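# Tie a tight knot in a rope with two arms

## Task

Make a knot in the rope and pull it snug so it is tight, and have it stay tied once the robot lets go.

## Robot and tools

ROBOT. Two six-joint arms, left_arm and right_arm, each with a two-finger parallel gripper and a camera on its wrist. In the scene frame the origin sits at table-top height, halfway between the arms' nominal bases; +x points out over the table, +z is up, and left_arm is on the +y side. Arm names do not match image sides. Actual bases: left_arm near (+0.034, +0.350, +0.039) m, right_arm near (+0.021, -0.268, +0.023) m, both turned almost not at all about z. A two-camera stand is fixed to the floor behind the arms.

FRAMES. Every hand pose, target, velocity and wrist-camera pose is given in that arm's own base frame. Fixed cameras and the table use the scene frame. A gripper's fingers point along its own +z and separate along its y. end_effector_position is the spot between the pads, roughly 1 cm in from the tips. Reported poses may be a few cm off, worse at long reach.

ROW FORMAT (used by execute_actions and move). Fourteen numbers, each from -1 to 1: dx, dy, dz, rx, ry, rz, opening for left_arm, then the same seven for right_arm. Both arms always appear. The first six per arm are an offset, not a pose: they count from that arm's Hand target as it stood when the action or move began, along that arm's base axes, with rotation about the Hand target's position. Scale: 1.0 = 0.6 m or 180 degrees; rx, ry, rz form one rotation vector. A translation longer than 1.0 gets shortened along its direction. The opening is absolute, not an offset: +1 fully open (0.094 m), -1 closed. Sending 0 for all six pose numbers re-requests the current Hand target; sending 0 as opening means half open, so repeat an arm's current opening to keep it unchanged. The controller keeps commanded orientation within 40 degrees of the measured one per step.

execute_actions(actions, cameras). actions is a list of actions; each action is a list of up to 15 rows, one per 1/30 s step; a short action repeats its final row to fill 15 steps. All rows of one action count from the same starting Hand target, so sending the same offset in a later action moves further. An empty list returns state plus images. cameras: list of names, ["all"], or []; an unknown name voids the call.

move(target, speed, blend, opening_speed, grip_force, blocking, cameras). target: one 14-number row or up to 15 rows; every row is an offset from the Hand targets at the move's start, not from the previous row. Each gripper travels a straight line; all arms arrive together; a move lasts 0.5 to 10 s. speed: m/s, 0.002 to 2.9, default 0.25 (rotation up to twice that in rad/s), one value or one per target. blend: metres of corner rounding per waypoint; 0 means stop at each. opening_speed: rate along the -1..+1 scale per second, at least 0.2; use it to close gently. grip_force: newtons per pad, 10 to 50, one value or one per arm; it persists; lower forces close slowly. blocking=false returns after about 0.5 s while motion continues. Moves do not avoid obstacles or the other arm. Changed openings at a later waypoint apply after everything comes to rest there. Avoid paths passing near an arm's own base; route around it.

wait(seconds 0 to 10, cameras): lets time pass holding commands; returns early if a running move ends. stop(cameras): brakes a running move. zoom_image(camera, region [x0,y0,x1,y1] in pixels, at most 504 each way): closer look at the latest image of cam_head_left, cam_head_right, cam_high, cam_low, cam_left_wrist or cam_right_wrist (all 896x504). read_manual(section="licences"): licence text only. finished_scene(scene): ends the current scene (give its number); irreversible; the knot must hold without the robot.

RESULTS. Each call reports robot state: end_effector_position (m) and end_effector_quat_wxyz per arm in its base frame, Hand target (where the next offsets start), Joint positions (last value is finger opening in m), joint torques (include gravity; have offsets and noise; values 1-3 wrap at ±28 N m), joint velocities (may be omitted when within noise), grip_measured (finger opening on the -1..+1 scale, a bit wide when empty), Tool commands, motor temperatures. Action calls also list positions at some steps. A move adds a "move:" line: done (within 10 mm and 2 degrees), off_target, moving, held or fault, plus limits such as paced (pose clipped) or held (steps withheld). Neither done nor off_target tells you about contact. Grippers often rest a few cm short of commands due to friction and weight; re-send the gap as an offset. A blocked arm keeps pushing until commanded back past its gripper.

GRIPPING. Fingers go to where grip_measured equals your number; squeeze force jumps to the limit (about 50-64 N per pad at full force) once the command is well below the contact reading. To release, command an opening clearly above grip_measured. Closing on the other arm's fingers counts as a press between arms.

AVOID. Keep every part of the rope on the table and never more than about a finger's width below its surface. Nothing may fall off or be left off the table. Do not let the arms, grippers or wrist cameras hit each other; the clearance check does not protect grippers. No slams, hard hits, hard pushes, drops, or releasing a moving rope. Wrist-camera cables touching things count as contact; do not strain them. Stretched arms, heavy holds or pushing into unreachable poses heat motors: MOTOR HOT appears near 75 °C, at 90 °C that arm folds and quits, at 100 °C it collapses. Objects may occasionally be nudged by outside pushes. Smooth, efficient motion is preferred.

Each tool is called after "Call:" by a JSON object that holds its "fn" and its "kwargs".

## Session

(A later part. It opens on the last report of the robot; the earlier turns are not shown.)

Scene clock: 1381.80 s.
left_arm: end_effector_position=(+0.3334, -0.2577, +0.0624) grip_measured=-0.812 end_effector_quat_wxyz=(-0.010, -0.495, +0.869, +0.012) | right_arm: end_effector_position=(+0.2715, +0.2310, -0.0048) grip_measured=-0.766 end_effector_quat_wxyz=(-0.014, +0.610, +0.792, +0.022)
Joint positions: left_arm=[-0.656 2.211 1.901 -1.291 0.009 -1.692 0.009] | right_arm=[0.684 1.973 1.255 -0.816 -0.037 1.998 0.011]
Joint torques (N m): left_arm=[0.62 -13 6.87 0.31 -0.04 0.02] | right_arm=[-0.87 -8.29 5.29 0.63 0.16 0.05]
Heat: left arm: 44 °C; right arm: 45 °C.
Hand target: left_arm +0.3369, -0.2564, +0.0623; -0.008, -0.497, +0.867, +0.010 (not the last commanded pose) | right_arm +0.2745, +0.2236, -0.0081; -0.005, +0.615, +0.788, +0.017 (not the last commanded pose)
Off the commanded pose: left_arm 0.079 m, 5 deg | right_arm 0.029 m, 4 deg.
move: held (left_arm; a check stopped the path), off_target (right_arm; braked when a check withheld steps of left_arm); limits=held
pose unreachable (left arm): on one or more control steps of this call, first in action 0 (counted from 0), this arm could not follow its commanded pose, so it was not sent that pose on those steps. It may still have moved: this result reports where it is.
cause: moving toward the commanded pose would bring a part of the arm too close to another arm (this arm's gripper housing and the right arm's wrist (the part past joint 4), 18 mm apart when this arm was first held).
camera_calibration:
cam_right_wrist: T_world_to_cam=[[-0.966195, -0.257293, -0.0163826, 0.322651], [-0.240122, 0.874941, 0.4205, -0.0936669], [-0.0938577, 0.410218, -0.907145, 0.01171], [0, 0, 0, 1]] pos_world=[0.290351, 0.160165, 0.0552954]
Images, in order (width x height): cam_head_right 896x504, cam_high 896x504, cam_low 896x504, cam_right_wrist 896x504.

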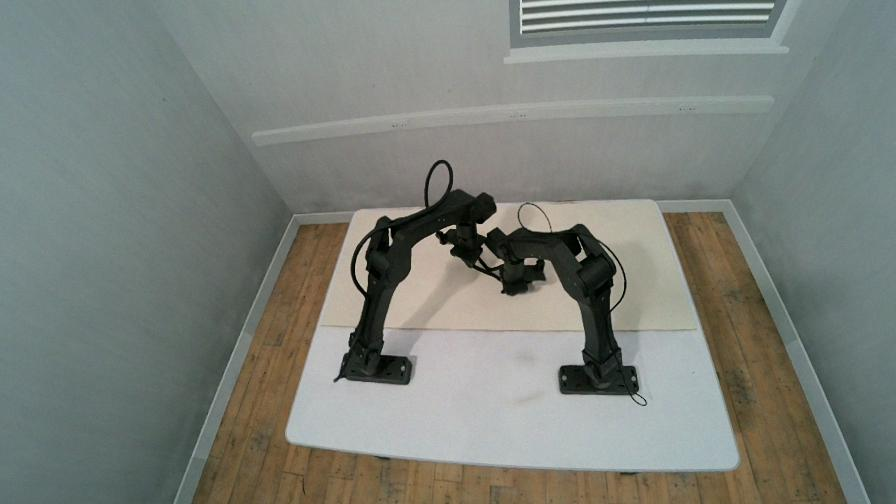

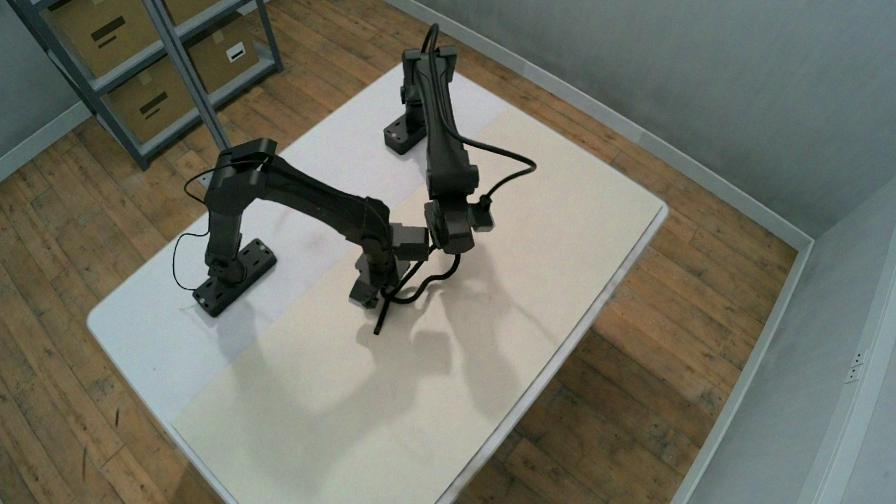

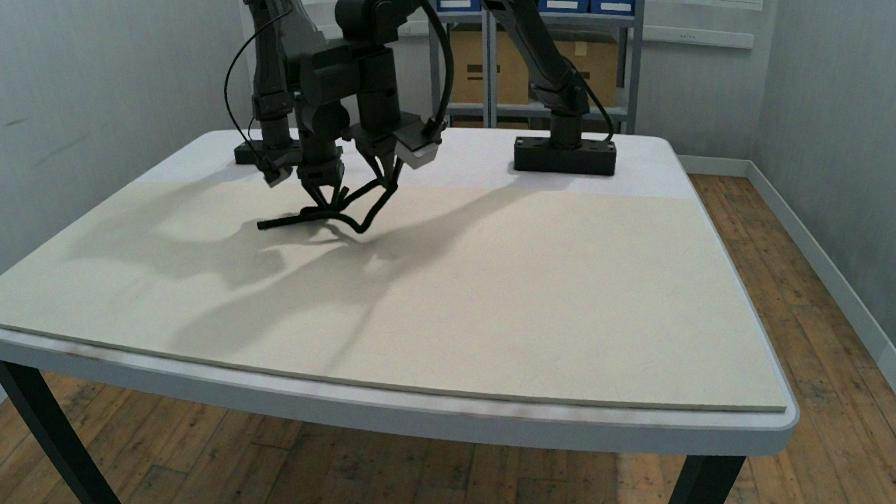

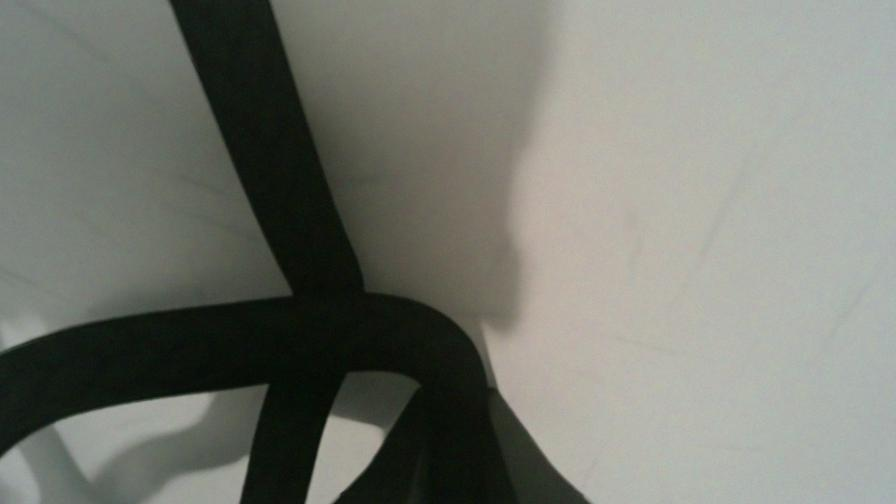

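Call:
{"fn": "move", "kwargs": {"target": [[0.0,0.04,0.01,0,0,0,-1,0.012,-0.01,0.0,0,0,0,-1],[-0.11,0.045,0.02,0,0,0.03,-1,0.03,-0.02,0.0,0,0,0,-1]], "speed": 0.1, "blend": [0.01,0], "cameras": ["cam_right_wrist","cam_low","cam_head_right","cam_high"]}}

Call:
{"fn": "zoom_image", "kwargs": {"camera": "cam_low", "region": [220, 120, 470, 300]}}

Scene clock: 1391.43 s.
left_arm: end_effector_position=(+0.2739, -0.2316, +0.0723) grip_measured=-0.812 end_effector_quat_wxyz=(-0.011, -0.534, +0.845, +0.014) | right_arm: end_effector_position=(+0.2839, +0.2154, -0.0048) grip_measured=-0.766 end_effector_quat_wxyz=(-0.014, +0.612, +0.791, +0.023)
Joint positions: left_arm=[-0.698 1.953 1.55 -1.201 0.012 -1.826 0.009] | right_arm=[0.626 1.973 1.255 -0.816 -0.039 1.944 0.011]
Joint torques (N m): left_arm=[-0.03 -13 4.64 0.33 -0.03 -0.09] | right_arm=[-0.95 -6.67 7.91 0.5 0.17 0.02]
Heat: left arm: 44 °C; right arm: 45 °C.
Hand target: left_arm +0.2710, -0.2293, +0.0745; -0.008, -0.538, +0.843, +0.010 | right_arm +0.2925, +0.2115, -0.0082; -0.005, +0.615, +0.788, +0.017
Off the commanded pose: left_arm 0.004 m, 1 deg | right_arm 0.010 m, 1 deg.
move: done
camera_calibration:
cam_right_wrist: T_world_to_cam=[[-0.967149, -0.253571, -0.0180314, 0.330157], [-0.2373, 0.875098, 0.421772, -0.0779358], [-0.0911697, 0.412195, -0.906523, 0.0180622], [0, 0, 0, 1]] pos_world=[0.302463, 0.144474, 0.0551981]
Images, in order (width x height): cam_head_right 896x504, cam_high 896x504, cam_low 896x504, cam_right_wrist 896x504.

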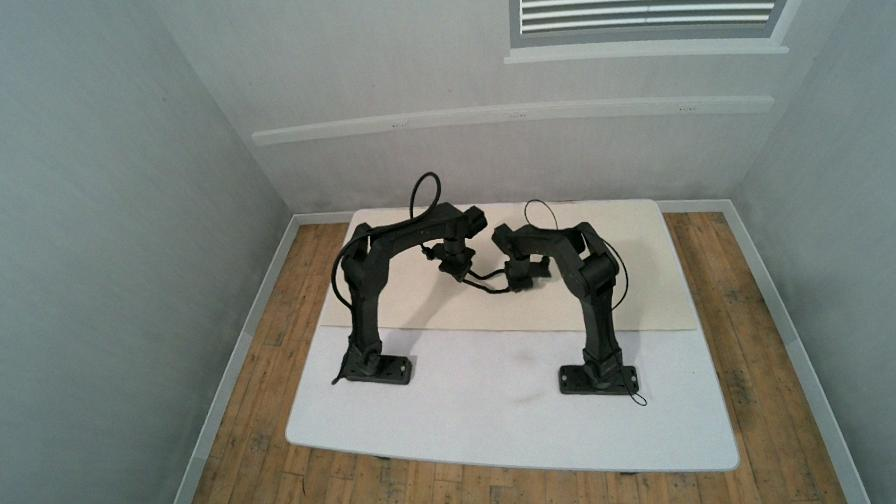

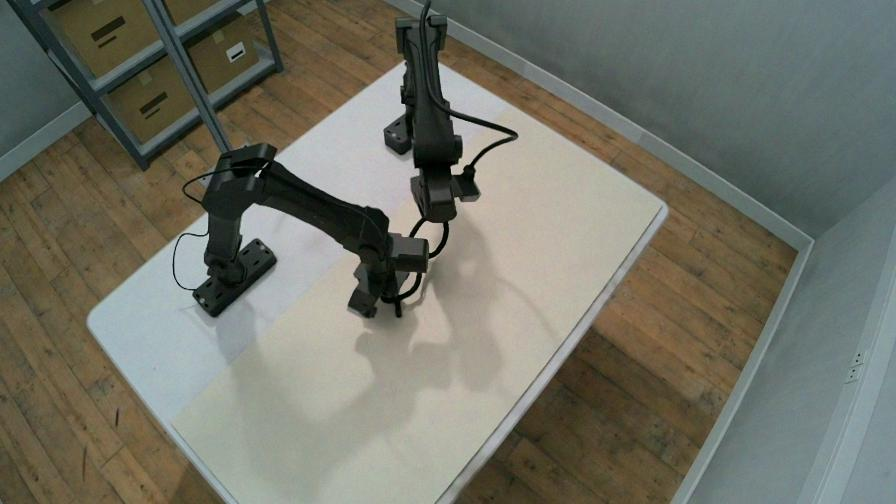

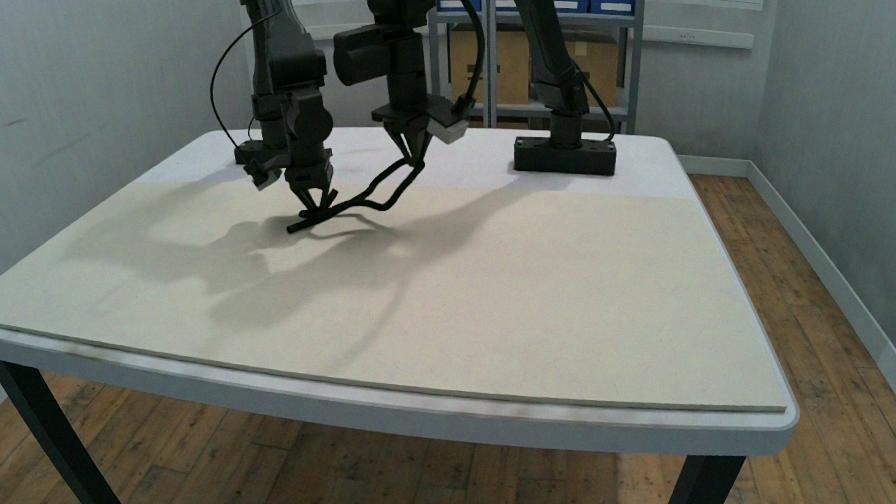

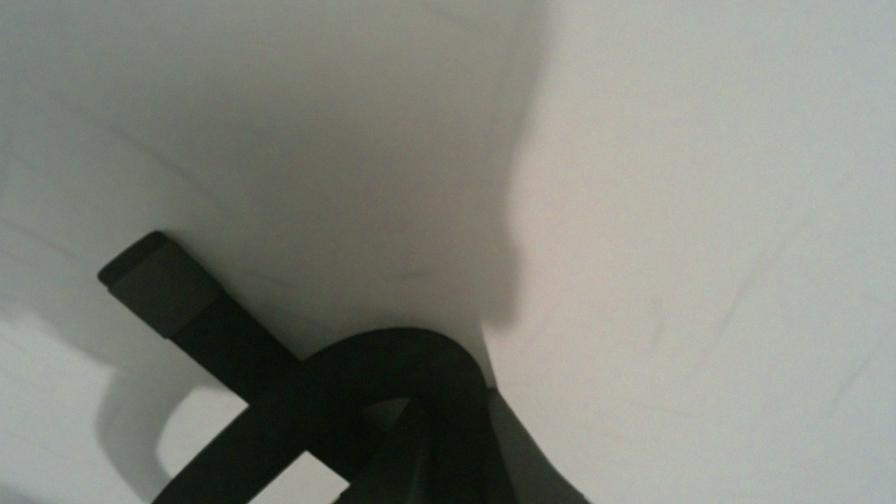

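Scaled by 2.016.

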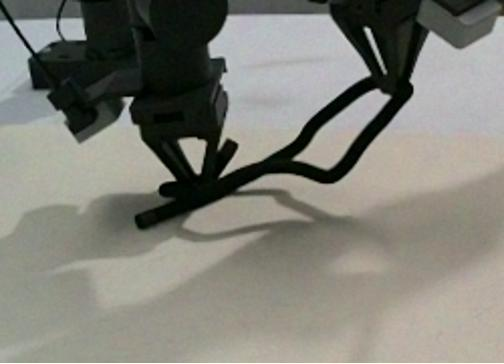

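Call:
{"fn": "move", "kwargs": {"target": [-0.11,-0.035,0.0,0,0,0.03,-1,0.0,0.0,0.0,0,0,0,-1], "speed": 0.1, "cameras": ["cam_right_wrist","cam_low","cam_head_right","cam_high"]}}

Call:
{"fn": "zoom_image", "kwargs": {"camera": "cam_low", "region": [250, 120, 450, 260]}}

Call:
{"fn": "zoom_image", "kwargs": {"camera": "cam_head_right", "region": [400, 200, 600, 320]}}

Scene clock: 1409.60 s.
left_arm: end_effector_position=(+0.2080, -0.2533, +0.0728) grip_measured=-0.812 end_effector_quat_wxyz=(-0.013, -0.567, +0.823, +0.013) | right_arm: end_effector_position=(+0.2839, +0.2154, -0.0048) grip_measured=-0.766 end_effector_quat_wxyz=(-0.014, +0.612, +0.791, +0.023)
Joint positions: left_arm=[-0.874 1.831 1.39 -1.158 0.023 -2.08 0.009] | right_arm=[0.626 1.973 1.255 -0.816 -0.039 1.944 0.011]
Joint torques (N m): left_arm=[0.03 -11.71 4.71 0.35 0.01 -0.07] | right_arm=[-0.95 -6.69 7.9 0.5 0.17 0]
Heat: left arm: 45 °C; right arm: 43 °C.
Hand target: left_arm +0.2049, -0.2503, +0.0744; -0.009, -0.577, +0.817, +0.009 | right_arm +0.2925, +0.2115, -0.0082; -0.005, +0.615, +0.788, +0.017
Off the commanded pose: left_arm 0.005 m, 1 deg | right_arm 0.010 m, 1 deg.
joint sent to its limit (left arm) — joint 6 (wrist roll), lower limit. The joint targets still meet the commanded pose.
move: done
camera_calibration:
cam_right_wrist: T_world_to_cam=[[-0.967149, -0.253571, -0.0180314, 0.330157], [-0.2373, 0.875098, 0.421772, -0.0779358], [-0.0911697, 0.412195, -0.906523, 0.0180622], [0, 0, 0, 1]] pos_world=[0.302463, 0.144474, 0.0551981]
Images, in order (width x height): cam_head_right 896x504, cam_high 896x504, cam_low 896x504, cam_right_wrist 896x504.

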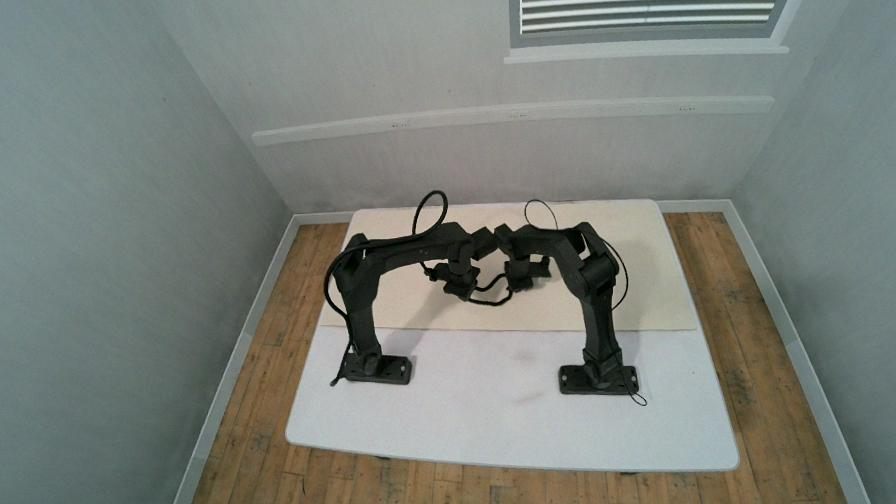

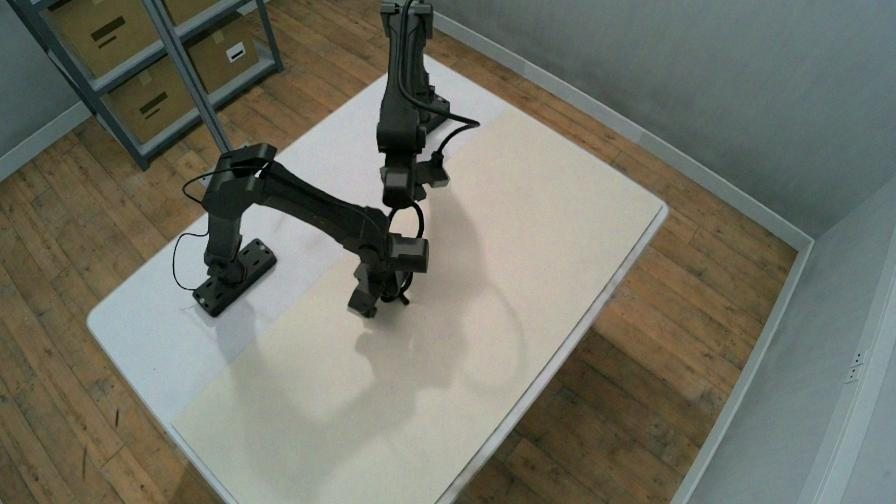

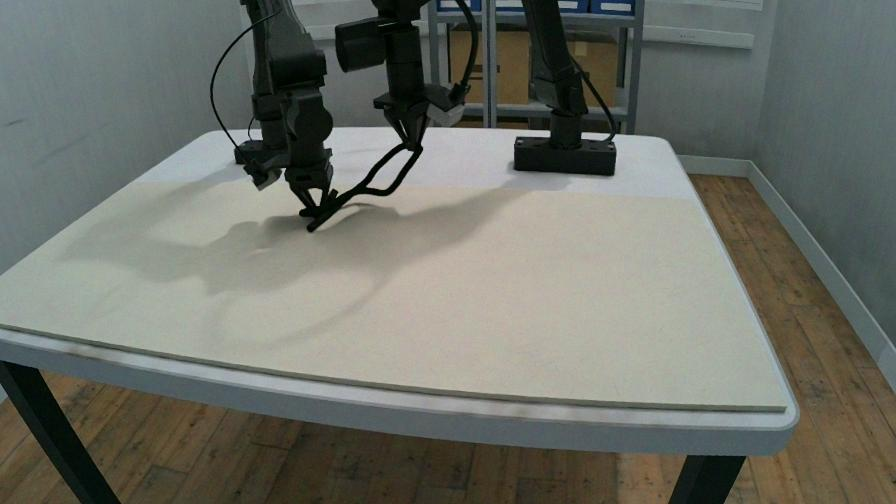

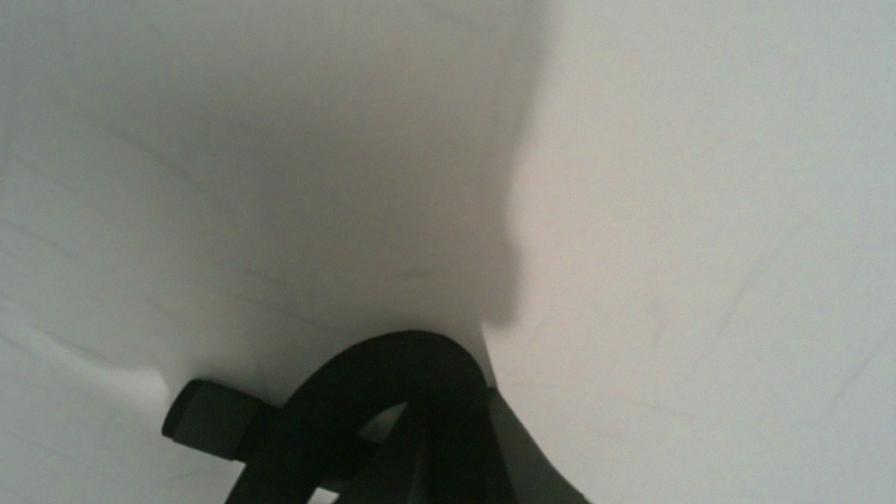

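Scaled by 2.520.

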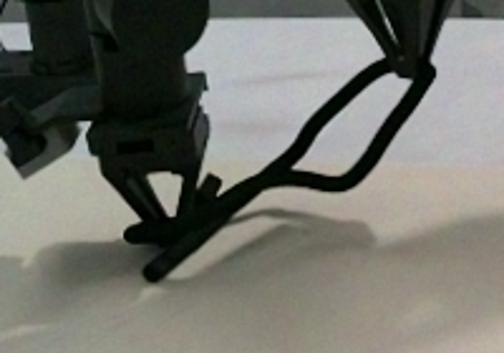

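Scaled by 2.520.

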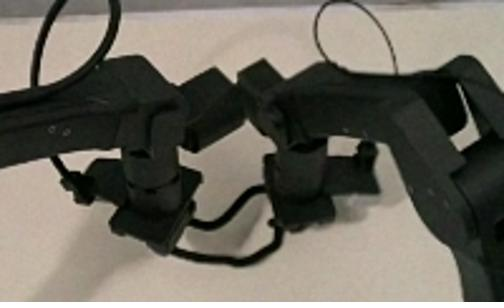

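Call:
{"fn": "move", "kwargs": {"target": [[0.02,0.0,0.1,0,0,-0.05,-1,0.0,0.0,0.0,0,0,0,-1],[-0.06,-0.01,0.11,0,0,-0.08,-1,0.0,0.0,0.0,0,0,0,-1]], "speed": 0.12, "cameras": ["cam_right_wrist","cam_low","cam_head_right"]}}

Call:
{"fn": "zoom_image", "kwargs": {"camera": "cam_low", "region": [250, 120, 450, 260]}}

Call:
{"fn": "zoom_image", "kwargs": {"camera": "cam_head_right", "region": [400, 200, 600, 320]}}

Scene clock: 1425.40 s.
left_arm: end_effector_position=(+0.1745, -0.2687, +0.1407) grip_measured=-0.812 end_effector_quat_wxyz=(-0.011, -0.465, +0.885, -0.006) | right_arm: end_effector_position=(+0.2839, +0.2155, -0.0048) grip_measured=-0.766 end_effector_quat_wxyz=(-0.014, +0.612, +0.791, +0.023)
Joint positions: left_arm=[-0.985 1.746 1.556 -1.37 0.023 -1.952 0.009] | right_arm=[0.626 1.973 1.255 -0.816 -0.04 1.944 0.011]
Joint torques (N m): left_arm=[0.17 -10.58 4.88 0.07 -0.12 -0.09] | right_arm=[-0.95 -6.68 7.9 0.5 0.17 0]
Motor temperatures (°C): left_arm=[29 47 34 31 31 31 31] | right_arm=[30 43 44 31 30 31 32]
Heat: left arm: 47 °C; right arm: 44 °C.
Hand target: left_arm +0.1689, -0.2563, +0.1404; -0.008, -0.470, +0.883, +0.010 | right_arm +0.2925, +0.2116, -0.0082; -0.005, +0.616, +0.788, +0.017
Off the commanded pose: left_arm 0.014 m, 2 deg | right_arm 0.010 m, 1 deg.
move: off_target (left_arm)
camera_calibration:
cam_right_wrist: T_world_to_cam=[[-0.967149, -0.253578, -0.0179072, 0.330151], [-0.23722, 0.874947, 0.422132, -0.0779595], [-0.0913755, 0.412512, -0.906358, 0.0180701], [0, 0, 0, 1]] pos_world=[0.302463, 0.144475, 0.0551993]
Images, in order (width x height): cam_head_right 896x504, cam_low 896x504, cam_right_wrist 896x504.

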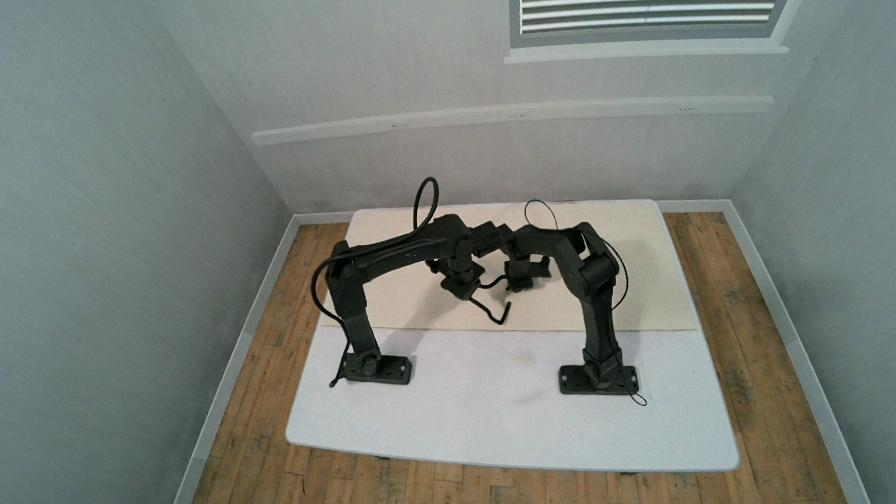

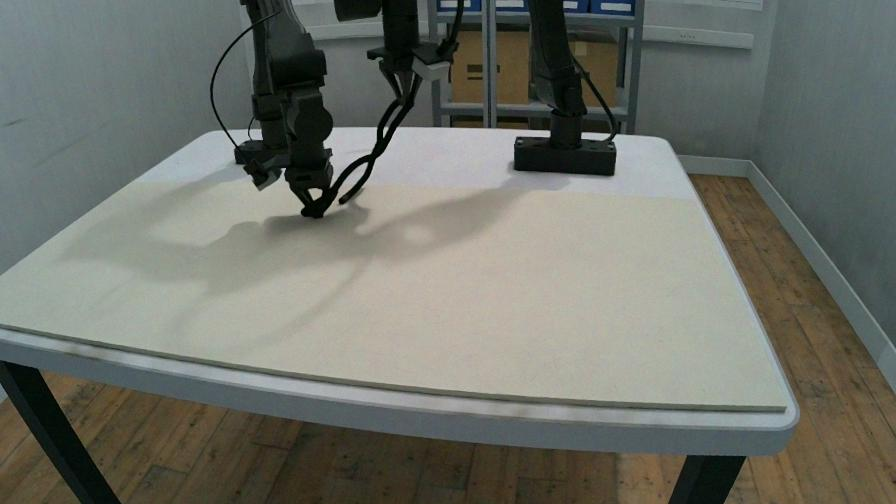

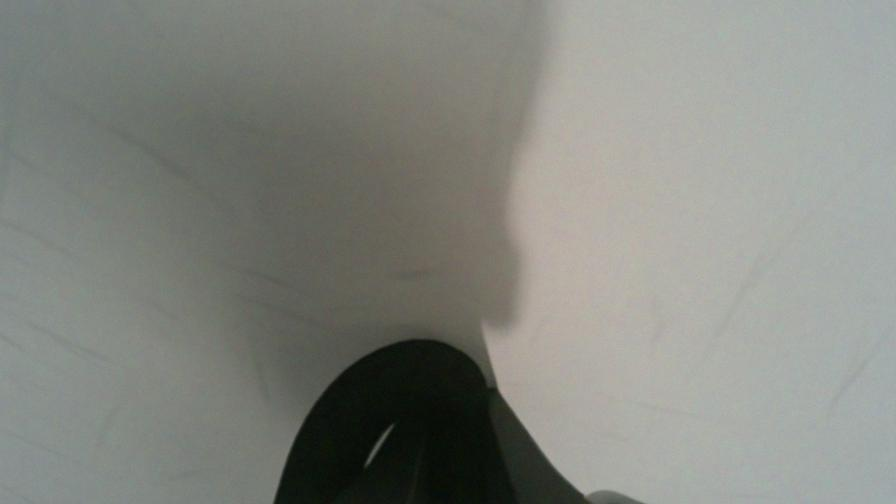

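Scaled by 2.520.

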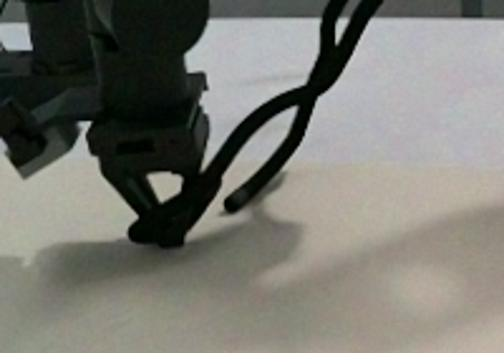

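Scaled by 2.520.

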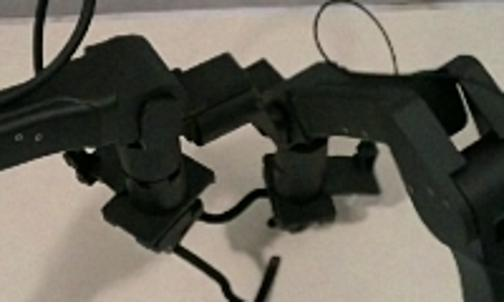

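Call:
{"fn": "move", "kwargs": {"target": [[0,0,0,0,0,0,-1,0.0,0.0,0.083,0,0,0,-1],[0,0,0,0,0,0,-1,0.217,-0.15,0.083,0,0,0.24,-1],[0.21,-0.148,-0.12,0,0,0.06,-1,0.217,-0.15,0.05,0,0,0.24,-1]], "speed": 0.15, "blend": [0.02,0.02,0], "cameras": ["cam_left_wrist","cam_low","cam_head_right","cam_high"]}}

Call:
{"fn": "zoom_image", "kwargs": {"camera": "cam_low", "region": [200, 120, 450, 300]}}

Scene clock: 1493.80 s.
left_arm: end_effector_position=(+0.2943, -0.3458, +0.0694) grip_measured=-0.813 end_effector_quat_wxyz=(-0.007, -0.546, +0.838, +0.001) | right_arm: end_effector_position=(+0.4203, +0.1266, +0.0356) grip_measured=-0.768 end_effector_quat_wxyz=(-0.005, +0.280, +0.960, +0.023)
Joint positions: left_arm=[-0.863 2.338 2.143 -1.379 0.013 -2.018 0.009] | right_arm=[0.272 2.25 1.859 -1.164 -0.044 0.841 0.011]
Joint torques (N m): left_arm=[0.31 -12.45 9.22 0.04 0.01 -0.09] | right_arm=[-0.62 -8.76 6.45 0.65 0.07 0]
Heat: left arm: 45 °C; right arm: 44 °C.
Hand target: left_arm +0.2949, -0.3451, +0.0684; -0.009, -0.551, +0.834, +0.010 | right_arm +0.4227, +0.1216, +0.0219; -0.010, +0.282, +0.959, +0.013
Off the commanded pose: left_arm 0.001 m, 1 deg | right_arm 0.015 m, 1 deg.
move: off_target (right_arm)
camera_calibration:
cam_left_wrist: T_world_to_cam=[[0.908797, -0.417175, 0.00730667, -0.410191], [-0.37964, -0.81951, 0.429276, -0.164321], [-0.173095, -0.392898, -0.903144, 0.0705224], [0, 0, 0, 1]] pos_world=[0.322604, -0.278076, 0.137228]
Images, in order (width x height): cam_head_right 896x504, cam_high 896x504, cam_low 896x504, cam_left_wrist 896x504.

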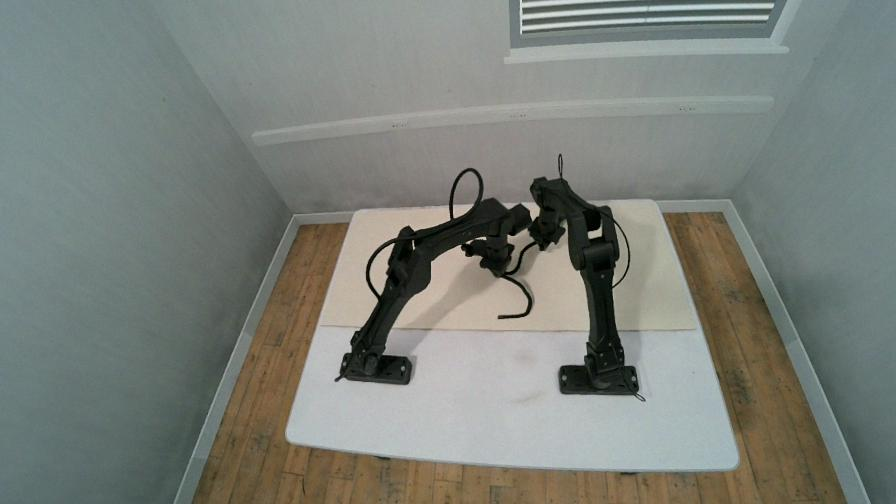

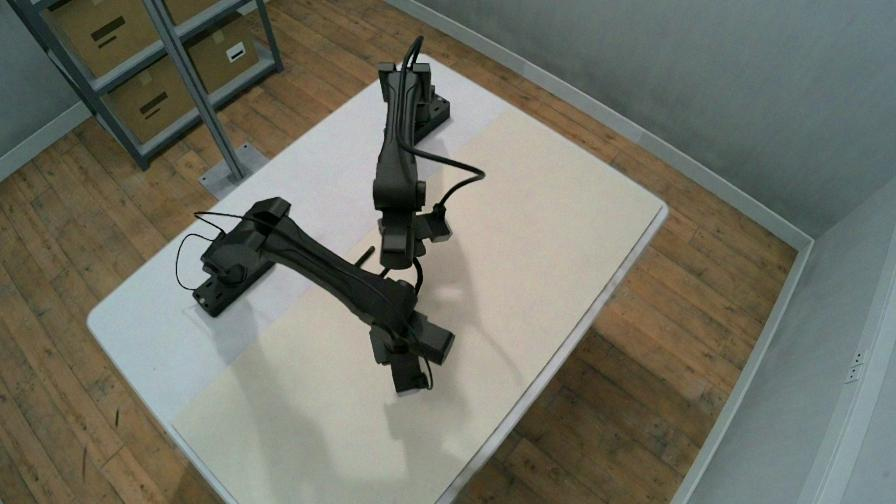

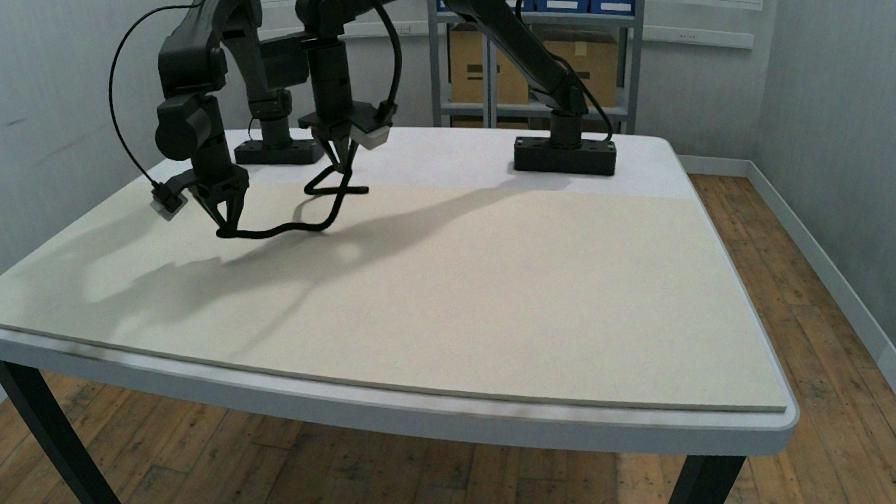

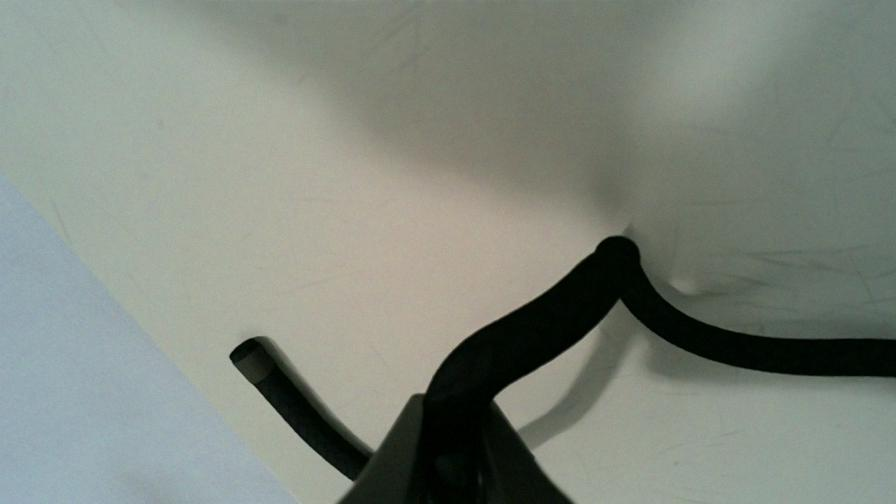

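Scaled by 2.016.

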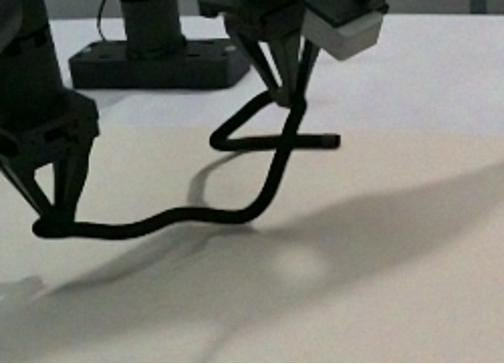

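Call:
{"fn": "move", "kwargs": {"target": [[0,0,-0.155,0,0,0,-1,0,0,-0.062,0,0,0,-1],[0,0,-0.155,0,0,0,-1,0,0,-0.062,0,0,0,-0.4],[0,0,-0.155,0,0,0,-1,0,0,0.13,0,0,0,-0.4]], "speed": 0.15, "opening_speed": 1.5}}

Call:
{"fn": "move", "kwargs": {"target": [[0,0,0,0,0,0,-1,-0.25,0,0,0,0,0,-0.4],[0,0,0,0,0,0,-1,-0.36,0.16,-0.03,0,0,0.0,-0.4]], "speed": 0.25, "blend": [0.03,0], "cameras": ["cam_right_wrist","cam_low"]}}

Scene clock: 1535.50 s.
left_arm: end_effector_position=(+0.2953, -0.3471, -0.0132) grip_measured=-0.813 end_effector_quat_wxyz=(-0.007, -0.546, +0.838, +0.005) | right_arm: end_effector_position=(+0.4181, +0.1259, +0.0836) grip_measured=-0.403 end_effector_quat_wxyz=(-0.027, +0.281, +0.959, +0.009)
Joint positions: left_arm=[-0.863 2.395 1.913 -1.099 0.013 -2.018 0.009] | right_arm=[0.272 2.291 2.118 -1.434 -0.044 0.841 0.028]
Joint torques (N m): left_arm=[0.32 -13.09 5.22 0.53 0 -0.09] | right_arm=[-0.62 -12.78 8.66 0.17 0.07 0]
Heat: left arm: 46 °C; right arm: 44 °C.
Hand target: left_arm +0.2950, -0.3451, -0.0246; -0.009, -0.551, +0.834, +0.010 | right_arm +0.4228, +0.1216, +0.0999; -0.010, +0.282, +0.959, +0.014
Off the commanded pose: left_arm 0.012 m, 1 deg | right_arm 0.018 m, 2 deg.
move: off_target (left_arm, right_arm); target 2's new opening was sent with right_arm's hand 0.020 m and 2 deg from that target

Scene clock: 1536.33 s.
left_arm: end_effector_position=(+0.2953, -0.3471, -0.0132) grip_measured=-0.813 end_effector_quat_wxyz=(-0.007, -0.546, +0.838, +0.005) | right_arm: end_effector_position=(+0.3583, +0.1158, +0.0892) grip_measured=-0.403 end_effector_quat_wxyz=(-0.050, +0.281, +0.958, -0.005)
Joint positions: left_arm=[-0.863 2.395 1.913 -1.099 0.013 -2.018 0.009] | right_arm=[0.288 2.073 1.787 -1.375 -0.047 0.857 0.028]
Joint torques (N m): left_arm=[0.31 -13.08 5.2 0.53 0 -0.08] | right_arm=[-0.39 -8.5 7.35 0.38 0 0.03]
Heat: left arm: 46 °C; right arm: 44 °C.
Hand target: left_arm +0.2950, -0.3451, -0.0246; -0.009, -0.551, +0.834, +0.010 | right_arm +0.3653, +0.1159, +0.0865; -0.044, +0.283, +0.958, -0.002 (not the last commanded pose)
Off the commanded pose: left_arm 0.012 m, 1 deg | right_arm 0.183 m, 5 deg.
move: held (right_arm; a check stopped the path), off_target (left_arm); path passed 0 of 2 targets; limits=held
pose unreachable (right arm): on one or more control steps of this call, first in action 0 (counted from 0), this arm could not follow its commanded pose, so it was not sent that pose on those steps. It may still have moved: this result reports where it is.
cause: moving toward the commanded pose would bring a part of the arm too close to another arm (this arm's gripper housing and the left arm's wrist (the part past joint 4), where that arm would come to rest).
camera_calibration:
cam_right_wrist: T_world_to_cam=[[-0.536173, -0.843196, 0.0392445, 0.28722], [-0.738922, 0.491327, 0.461078, 0.207937], [-0.408061, 0.218219, -0.886491, 0.285396], [0, 0, 0, 1]] pos_world=[0.424107, 0.0777385, 0.145854]
Images, in order (width x height): cam_low 896x504, cam_right_wrist 896x504.

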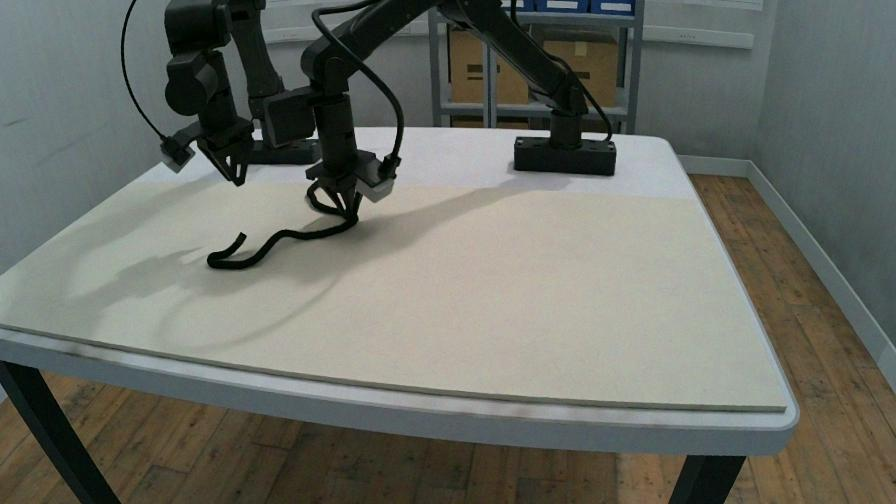

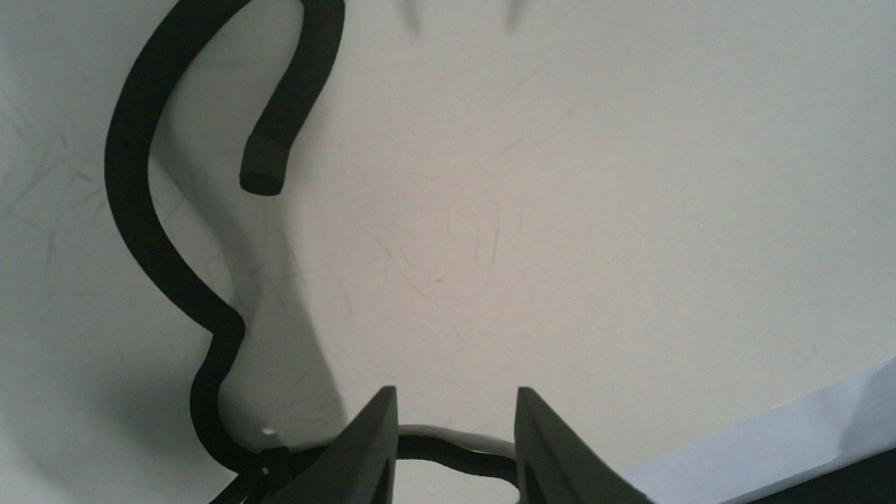

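Call:
{"fn": "move", "kwargs": {"target": [[0,0,0,0,0,0,0,0,0,0,0,0,0,-0.4],[0,0,0.12,0,0,0,-0.3,0,0,0,0,0,0,-0.4],[0,0.45,0.24,0,0,0,-0.3,0,0,0,0,0,0,-0.4]], "speed": 0.3, "blend": [0,0.04,0]}}

Call:
{"fn": "move", "kwargs": {"target": [0,0,0,0,0,0,-0.3,-0.2,0.05,0.05,0,0,0,-0.4], "speed": 0.25, "cameras": ["cam_right_wrist","cam_high","cam_head_right"]}}

Call:
{"fn": "zoom_image", "kwargs": {"camera": "cam_head_right", "region": [400, 200, 600, 320]}}

Scene clock: 1548.03 s.
left_arm: end_effector_position=(+0.3072, -0.0783, +0.1210) grip_measured=-0.298 end_effector_quat_wxyz=(-0.002, -0.554, +0.832, -0.006) | right_arm: end_effector_position=(+0.3584, +0.1158, +0.0892) grip_measured=-0.403 end_effector_quat_wxyz=(-0.050, +0.281, +0.958, -0.005)
Joint positions: left_arm=[-0.247 1.736 1.467 -1.295 0.01 -1.422 0.033] | right_arm=[0.288 2.073 1.787 -1.374 -0.047 0.857 0.028]
Joint torques (N m): left_arm=[-0.38 -10.22 4.77 0.11 -0.11 0.01] | right_arm=[-0.31 -8.57 7.35 0.41 0 0.03]
Heat: left arm: 46 °C; right arm: 44 °C.
Hand target: left_arm +0.2949, -0.0752, +0.1195; -0.009, -0.551, +0.834, +0.010 | right_arm +0.3653, +0.1159, +0.0865; -0.044, +0.283, +0.958, -0.002
Off the commanded pose: left_arm 0.013 m, 2 deg | right_arm 0.007 m, 1 deg.
move: off_target (left_arm); blend cut to 0 m at target 2; target 2's new opening was sent with left_arm's hand 0.014 m and 1 deg from that target

Scene clock: 1549.37 s.
left_arm: end_effector_position=(+0.3072, -0.0783, +0.1210) grip_measured=-0.298 end_effector_quat_wxyz=(-0.002, -0.554, +0.833, -0.006) | right_arm: end_effector_position=(+0.2500, +0.1483, +0.1178) grip_measured=-0.403 end_effector_quat_wxyz=(-0.045, +0.281, +0.959, +0.000)
Joint positions: left_arm=[-0.247 1.736 1.467 -1.295 0.01 -1.421 0.033] | right_arm=[0.492 1.702 1.411 -1.343 -0.063 1.061 0.028]
Joint torques (N m): left_arm=[-0.36 -10.22 4.78 0.11 -0.12 0.02] | right_arm=[0.24 -7.86 4.66 0.37 0.01 0.14]
Heat: left arm: 46 °C; right arm: 44 °C.
Hand target: left_arm +0.2950, -0.0752, +0.1195; -0.009, -0.551, +0.835, +0.010 | right_arm +0.2453, +0.1459, +0.1165; -0.044, +0.283, +0.958, -0.002
Off the commanded pose: left_arm 0.013 m, 2 deg | right_arm 0.005 m, 0 deg.
move: off_target (left_arm)
camera_calibration:
cam_right_wrist: T_world_to_cam=[[-0.536285, -0.843635, 0.0260433, 0.257068], [-0.745432, 0.487881, 0.454206, 0.101704], [-0.39589, 0.22417, -0.890516, 0.256045], [0, 0, 0, 1]] pos_world=[0.315041, 0.109854, 0.175123]
Images, in order (width x height): cam_head_right 896x504, cam_high 896x504, cam_right_wrist 896x504.

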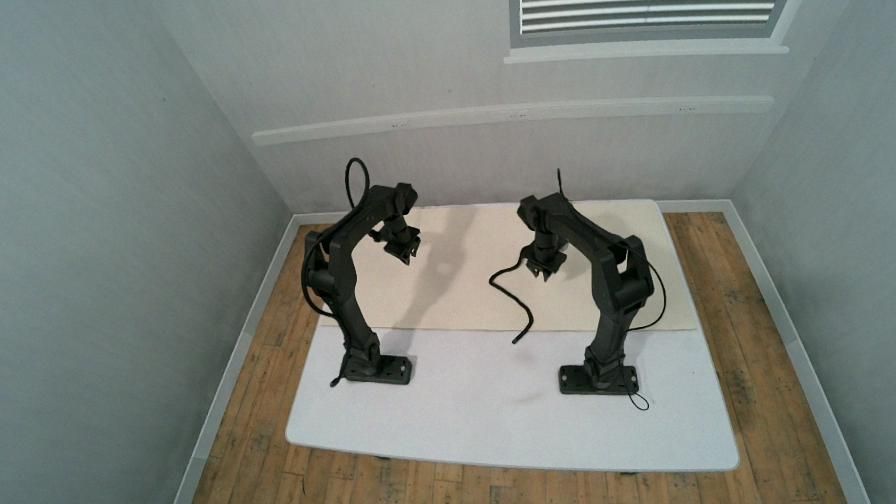

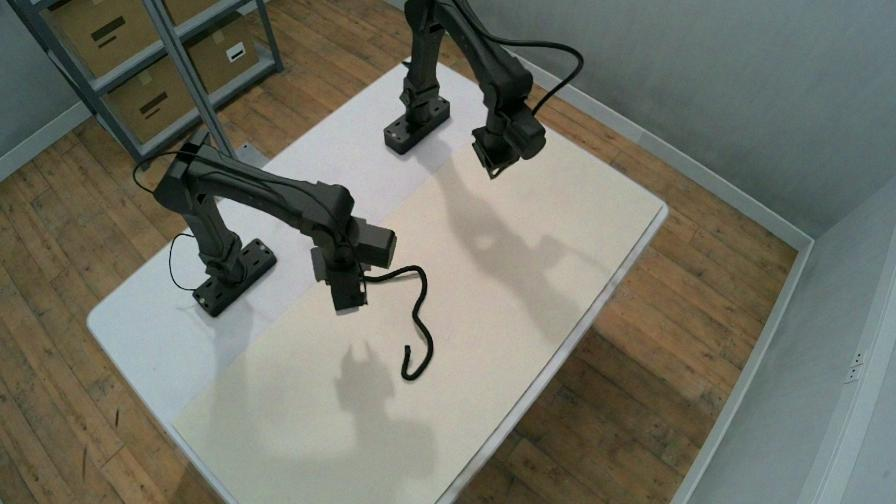

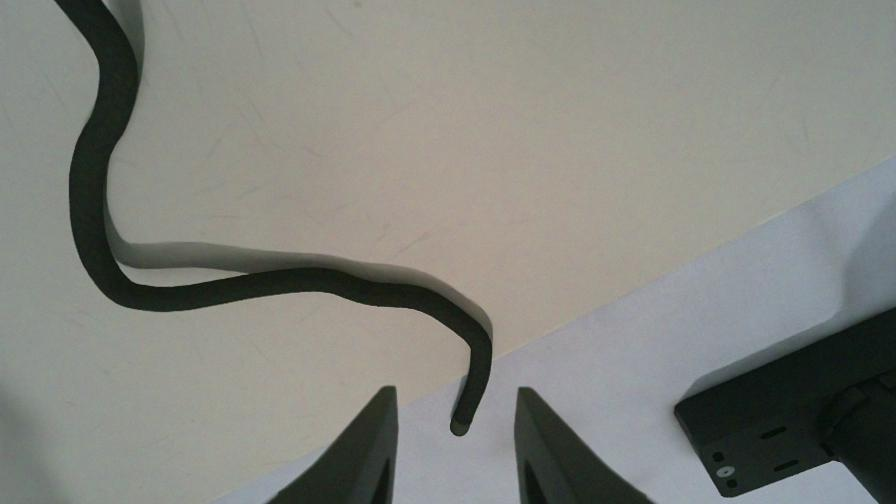

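Scaled by 2.520.

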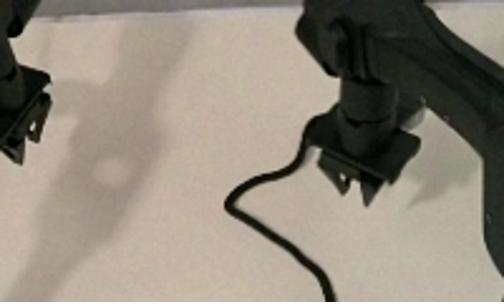

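Call:
{"fn": "move", "kwargs": {"target": [0,0,0,0,0,0,-0.3,0.308,-0.03,-0.127,0,0,-0.167,-0.4], "speed": 0.25, "cameras": ["cam_right_wrist"]}}

Scene clock: 1588.37 s.
left_arm: end_effector_position=(+0.3072, -0.0783, +0.1210) grip_measured=-0.298 end_effector_quat_wxyz=(-0.002, -0.554, +0.833, -0.006) | right_arm: end_effector_position=(+0.4289, +0.1288, +0.0461) grip_measured=-0.403 end_effector_quat_wxyz=(-0.036, +0.518, +0.855, +0.017)
Joint positions: left_arm=[-0.247 1.736 1.467 -1.295 0.01 -1.421 0.033] | right_arm=[0.259 2.332 2.037 -1.301 -0.076 1.347 0.028]
Joint torques (N m): left_arm=[-0.38 -10.22 4.78 0.11 -0.12 0.02] | right_arm=[-0.18 -9.25 8.9 0.2 -0.04 0.11]
Heat: left arm: 46 °C; right arm: 43 °C.
Hand target: left_arm +0.2950, -0.0752, +0.1195; -0.009, -0.551, +0.835, +0.010 | right_arm +0.4302, +0.1279, +0.0404; -0.043, +0.522, +0.852, +0.009
Off the commanded pose: left_arm 0.013 m, 2 deg | right_arm 0.006 m, 1 deg.
move: off_target (left_arm)
camera_calibration:
cam_right_wrist: T_world_to_cam=[[-0.884493, -0.466466, 0.00905735, 0.439996], [-0.413433, 0.792634, 0.448113, 0.0957658], [-0.216209, 0.392608, -0.893931, 0.168796], [0, 0, 0, 1]] pos_world=[0.465261, 0.0630654, 0.103993]
Images, in order (width x height): cam_right_wrist 896x504.

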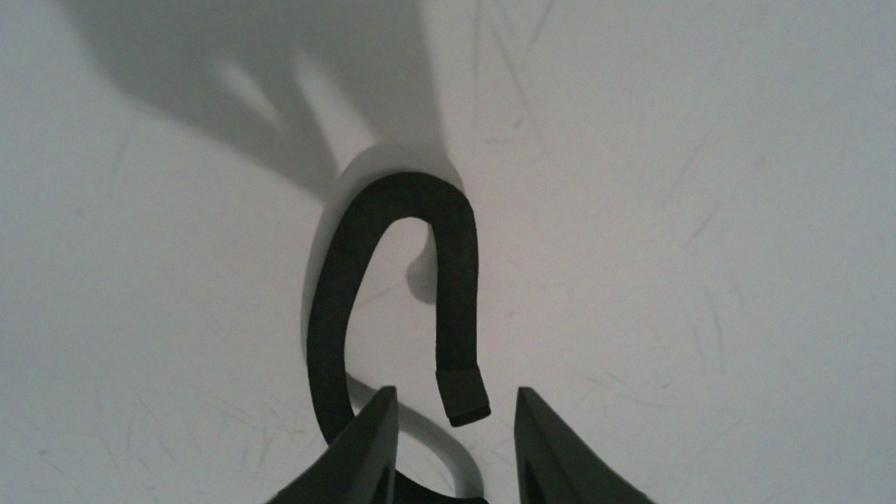

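Call:
{"fn": "move", "kwargs": {"target": [[0,0,0,0,0,0,-0.3,0,0,-0.096,0,0,0,-0.55]], "speed": 0.12, "cameras": ["cam_right_wrist"]}}

Scene clock: 1596.60 s.
left_arm: end_effector_position=(+0.3072, -0.0783, +0.1210) grip_measured=-0.298 end_effector_quat_wxyz=(-0.002, -0.554, +0.833, -0.006) | right_arm: end_effector_position=(+0.4328, +0.1300, -0.0015) grip_measured=-0.547 end_effector_quat_wxyz=(-0.036, +0.518, +0.855, +0.018)
Joint positions: left_arm=[-0.247 1.736 1.467 -1.295 0.01 -1.421 0.033] | right_arm=[0.259 2.38 1.93 -1.145 -0.076 1.348 0.021]
Joint torques (N m): left_arm=[-0.38 -10.24 4.75 0.11 -0.12 0.03] | right_arm=[-0.2 -9.76 5.16 0.6 -0.03 0.11]
Heat: left arm: 46 °C; right arm: 44 °C.
Hand target: left_arm +0.2950, -0.0752, +0.1195; -0.009, -0.551, +0.835, +0.010 | right_arm +0.4301, +0.1279, -0.0173; -0.044, +0.522, +0.852, +0.009
Off the commanded pose: left_arm 0.013 m, 2 deg | right_arm 0.016 m, 1 deg.
move: off_target (left_arm, right_arm)
camera_calibration:
cam_right_wrist: T_world_to_cam=[[-0.884713, -0.466072, 0.00776537, 0.444545], [-0.413477, 0.792349, 0.448575, 0.117893], [-0.215221, 0.393649, -0.893711, 0.126024], [0, 0, 0, 1]] pos_world=[0.469164, 0.0641689, 0.056293]
Images, in order (width x height): cam_right_wrist 896x504.

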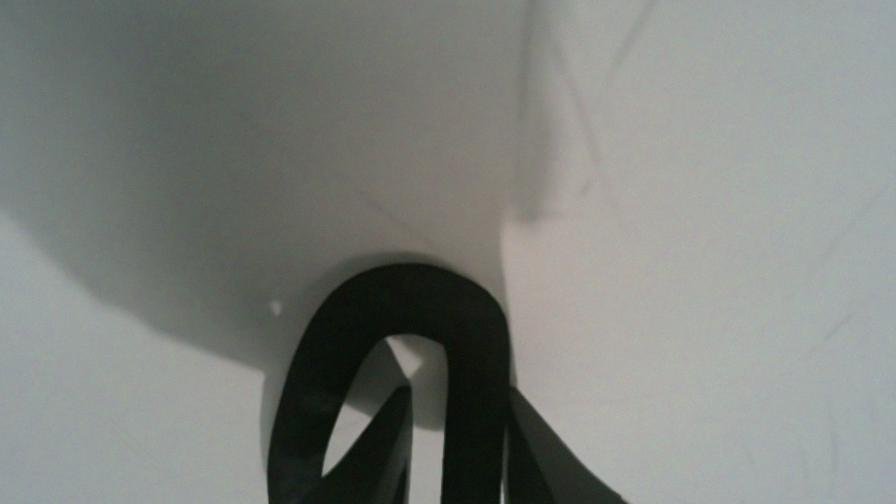

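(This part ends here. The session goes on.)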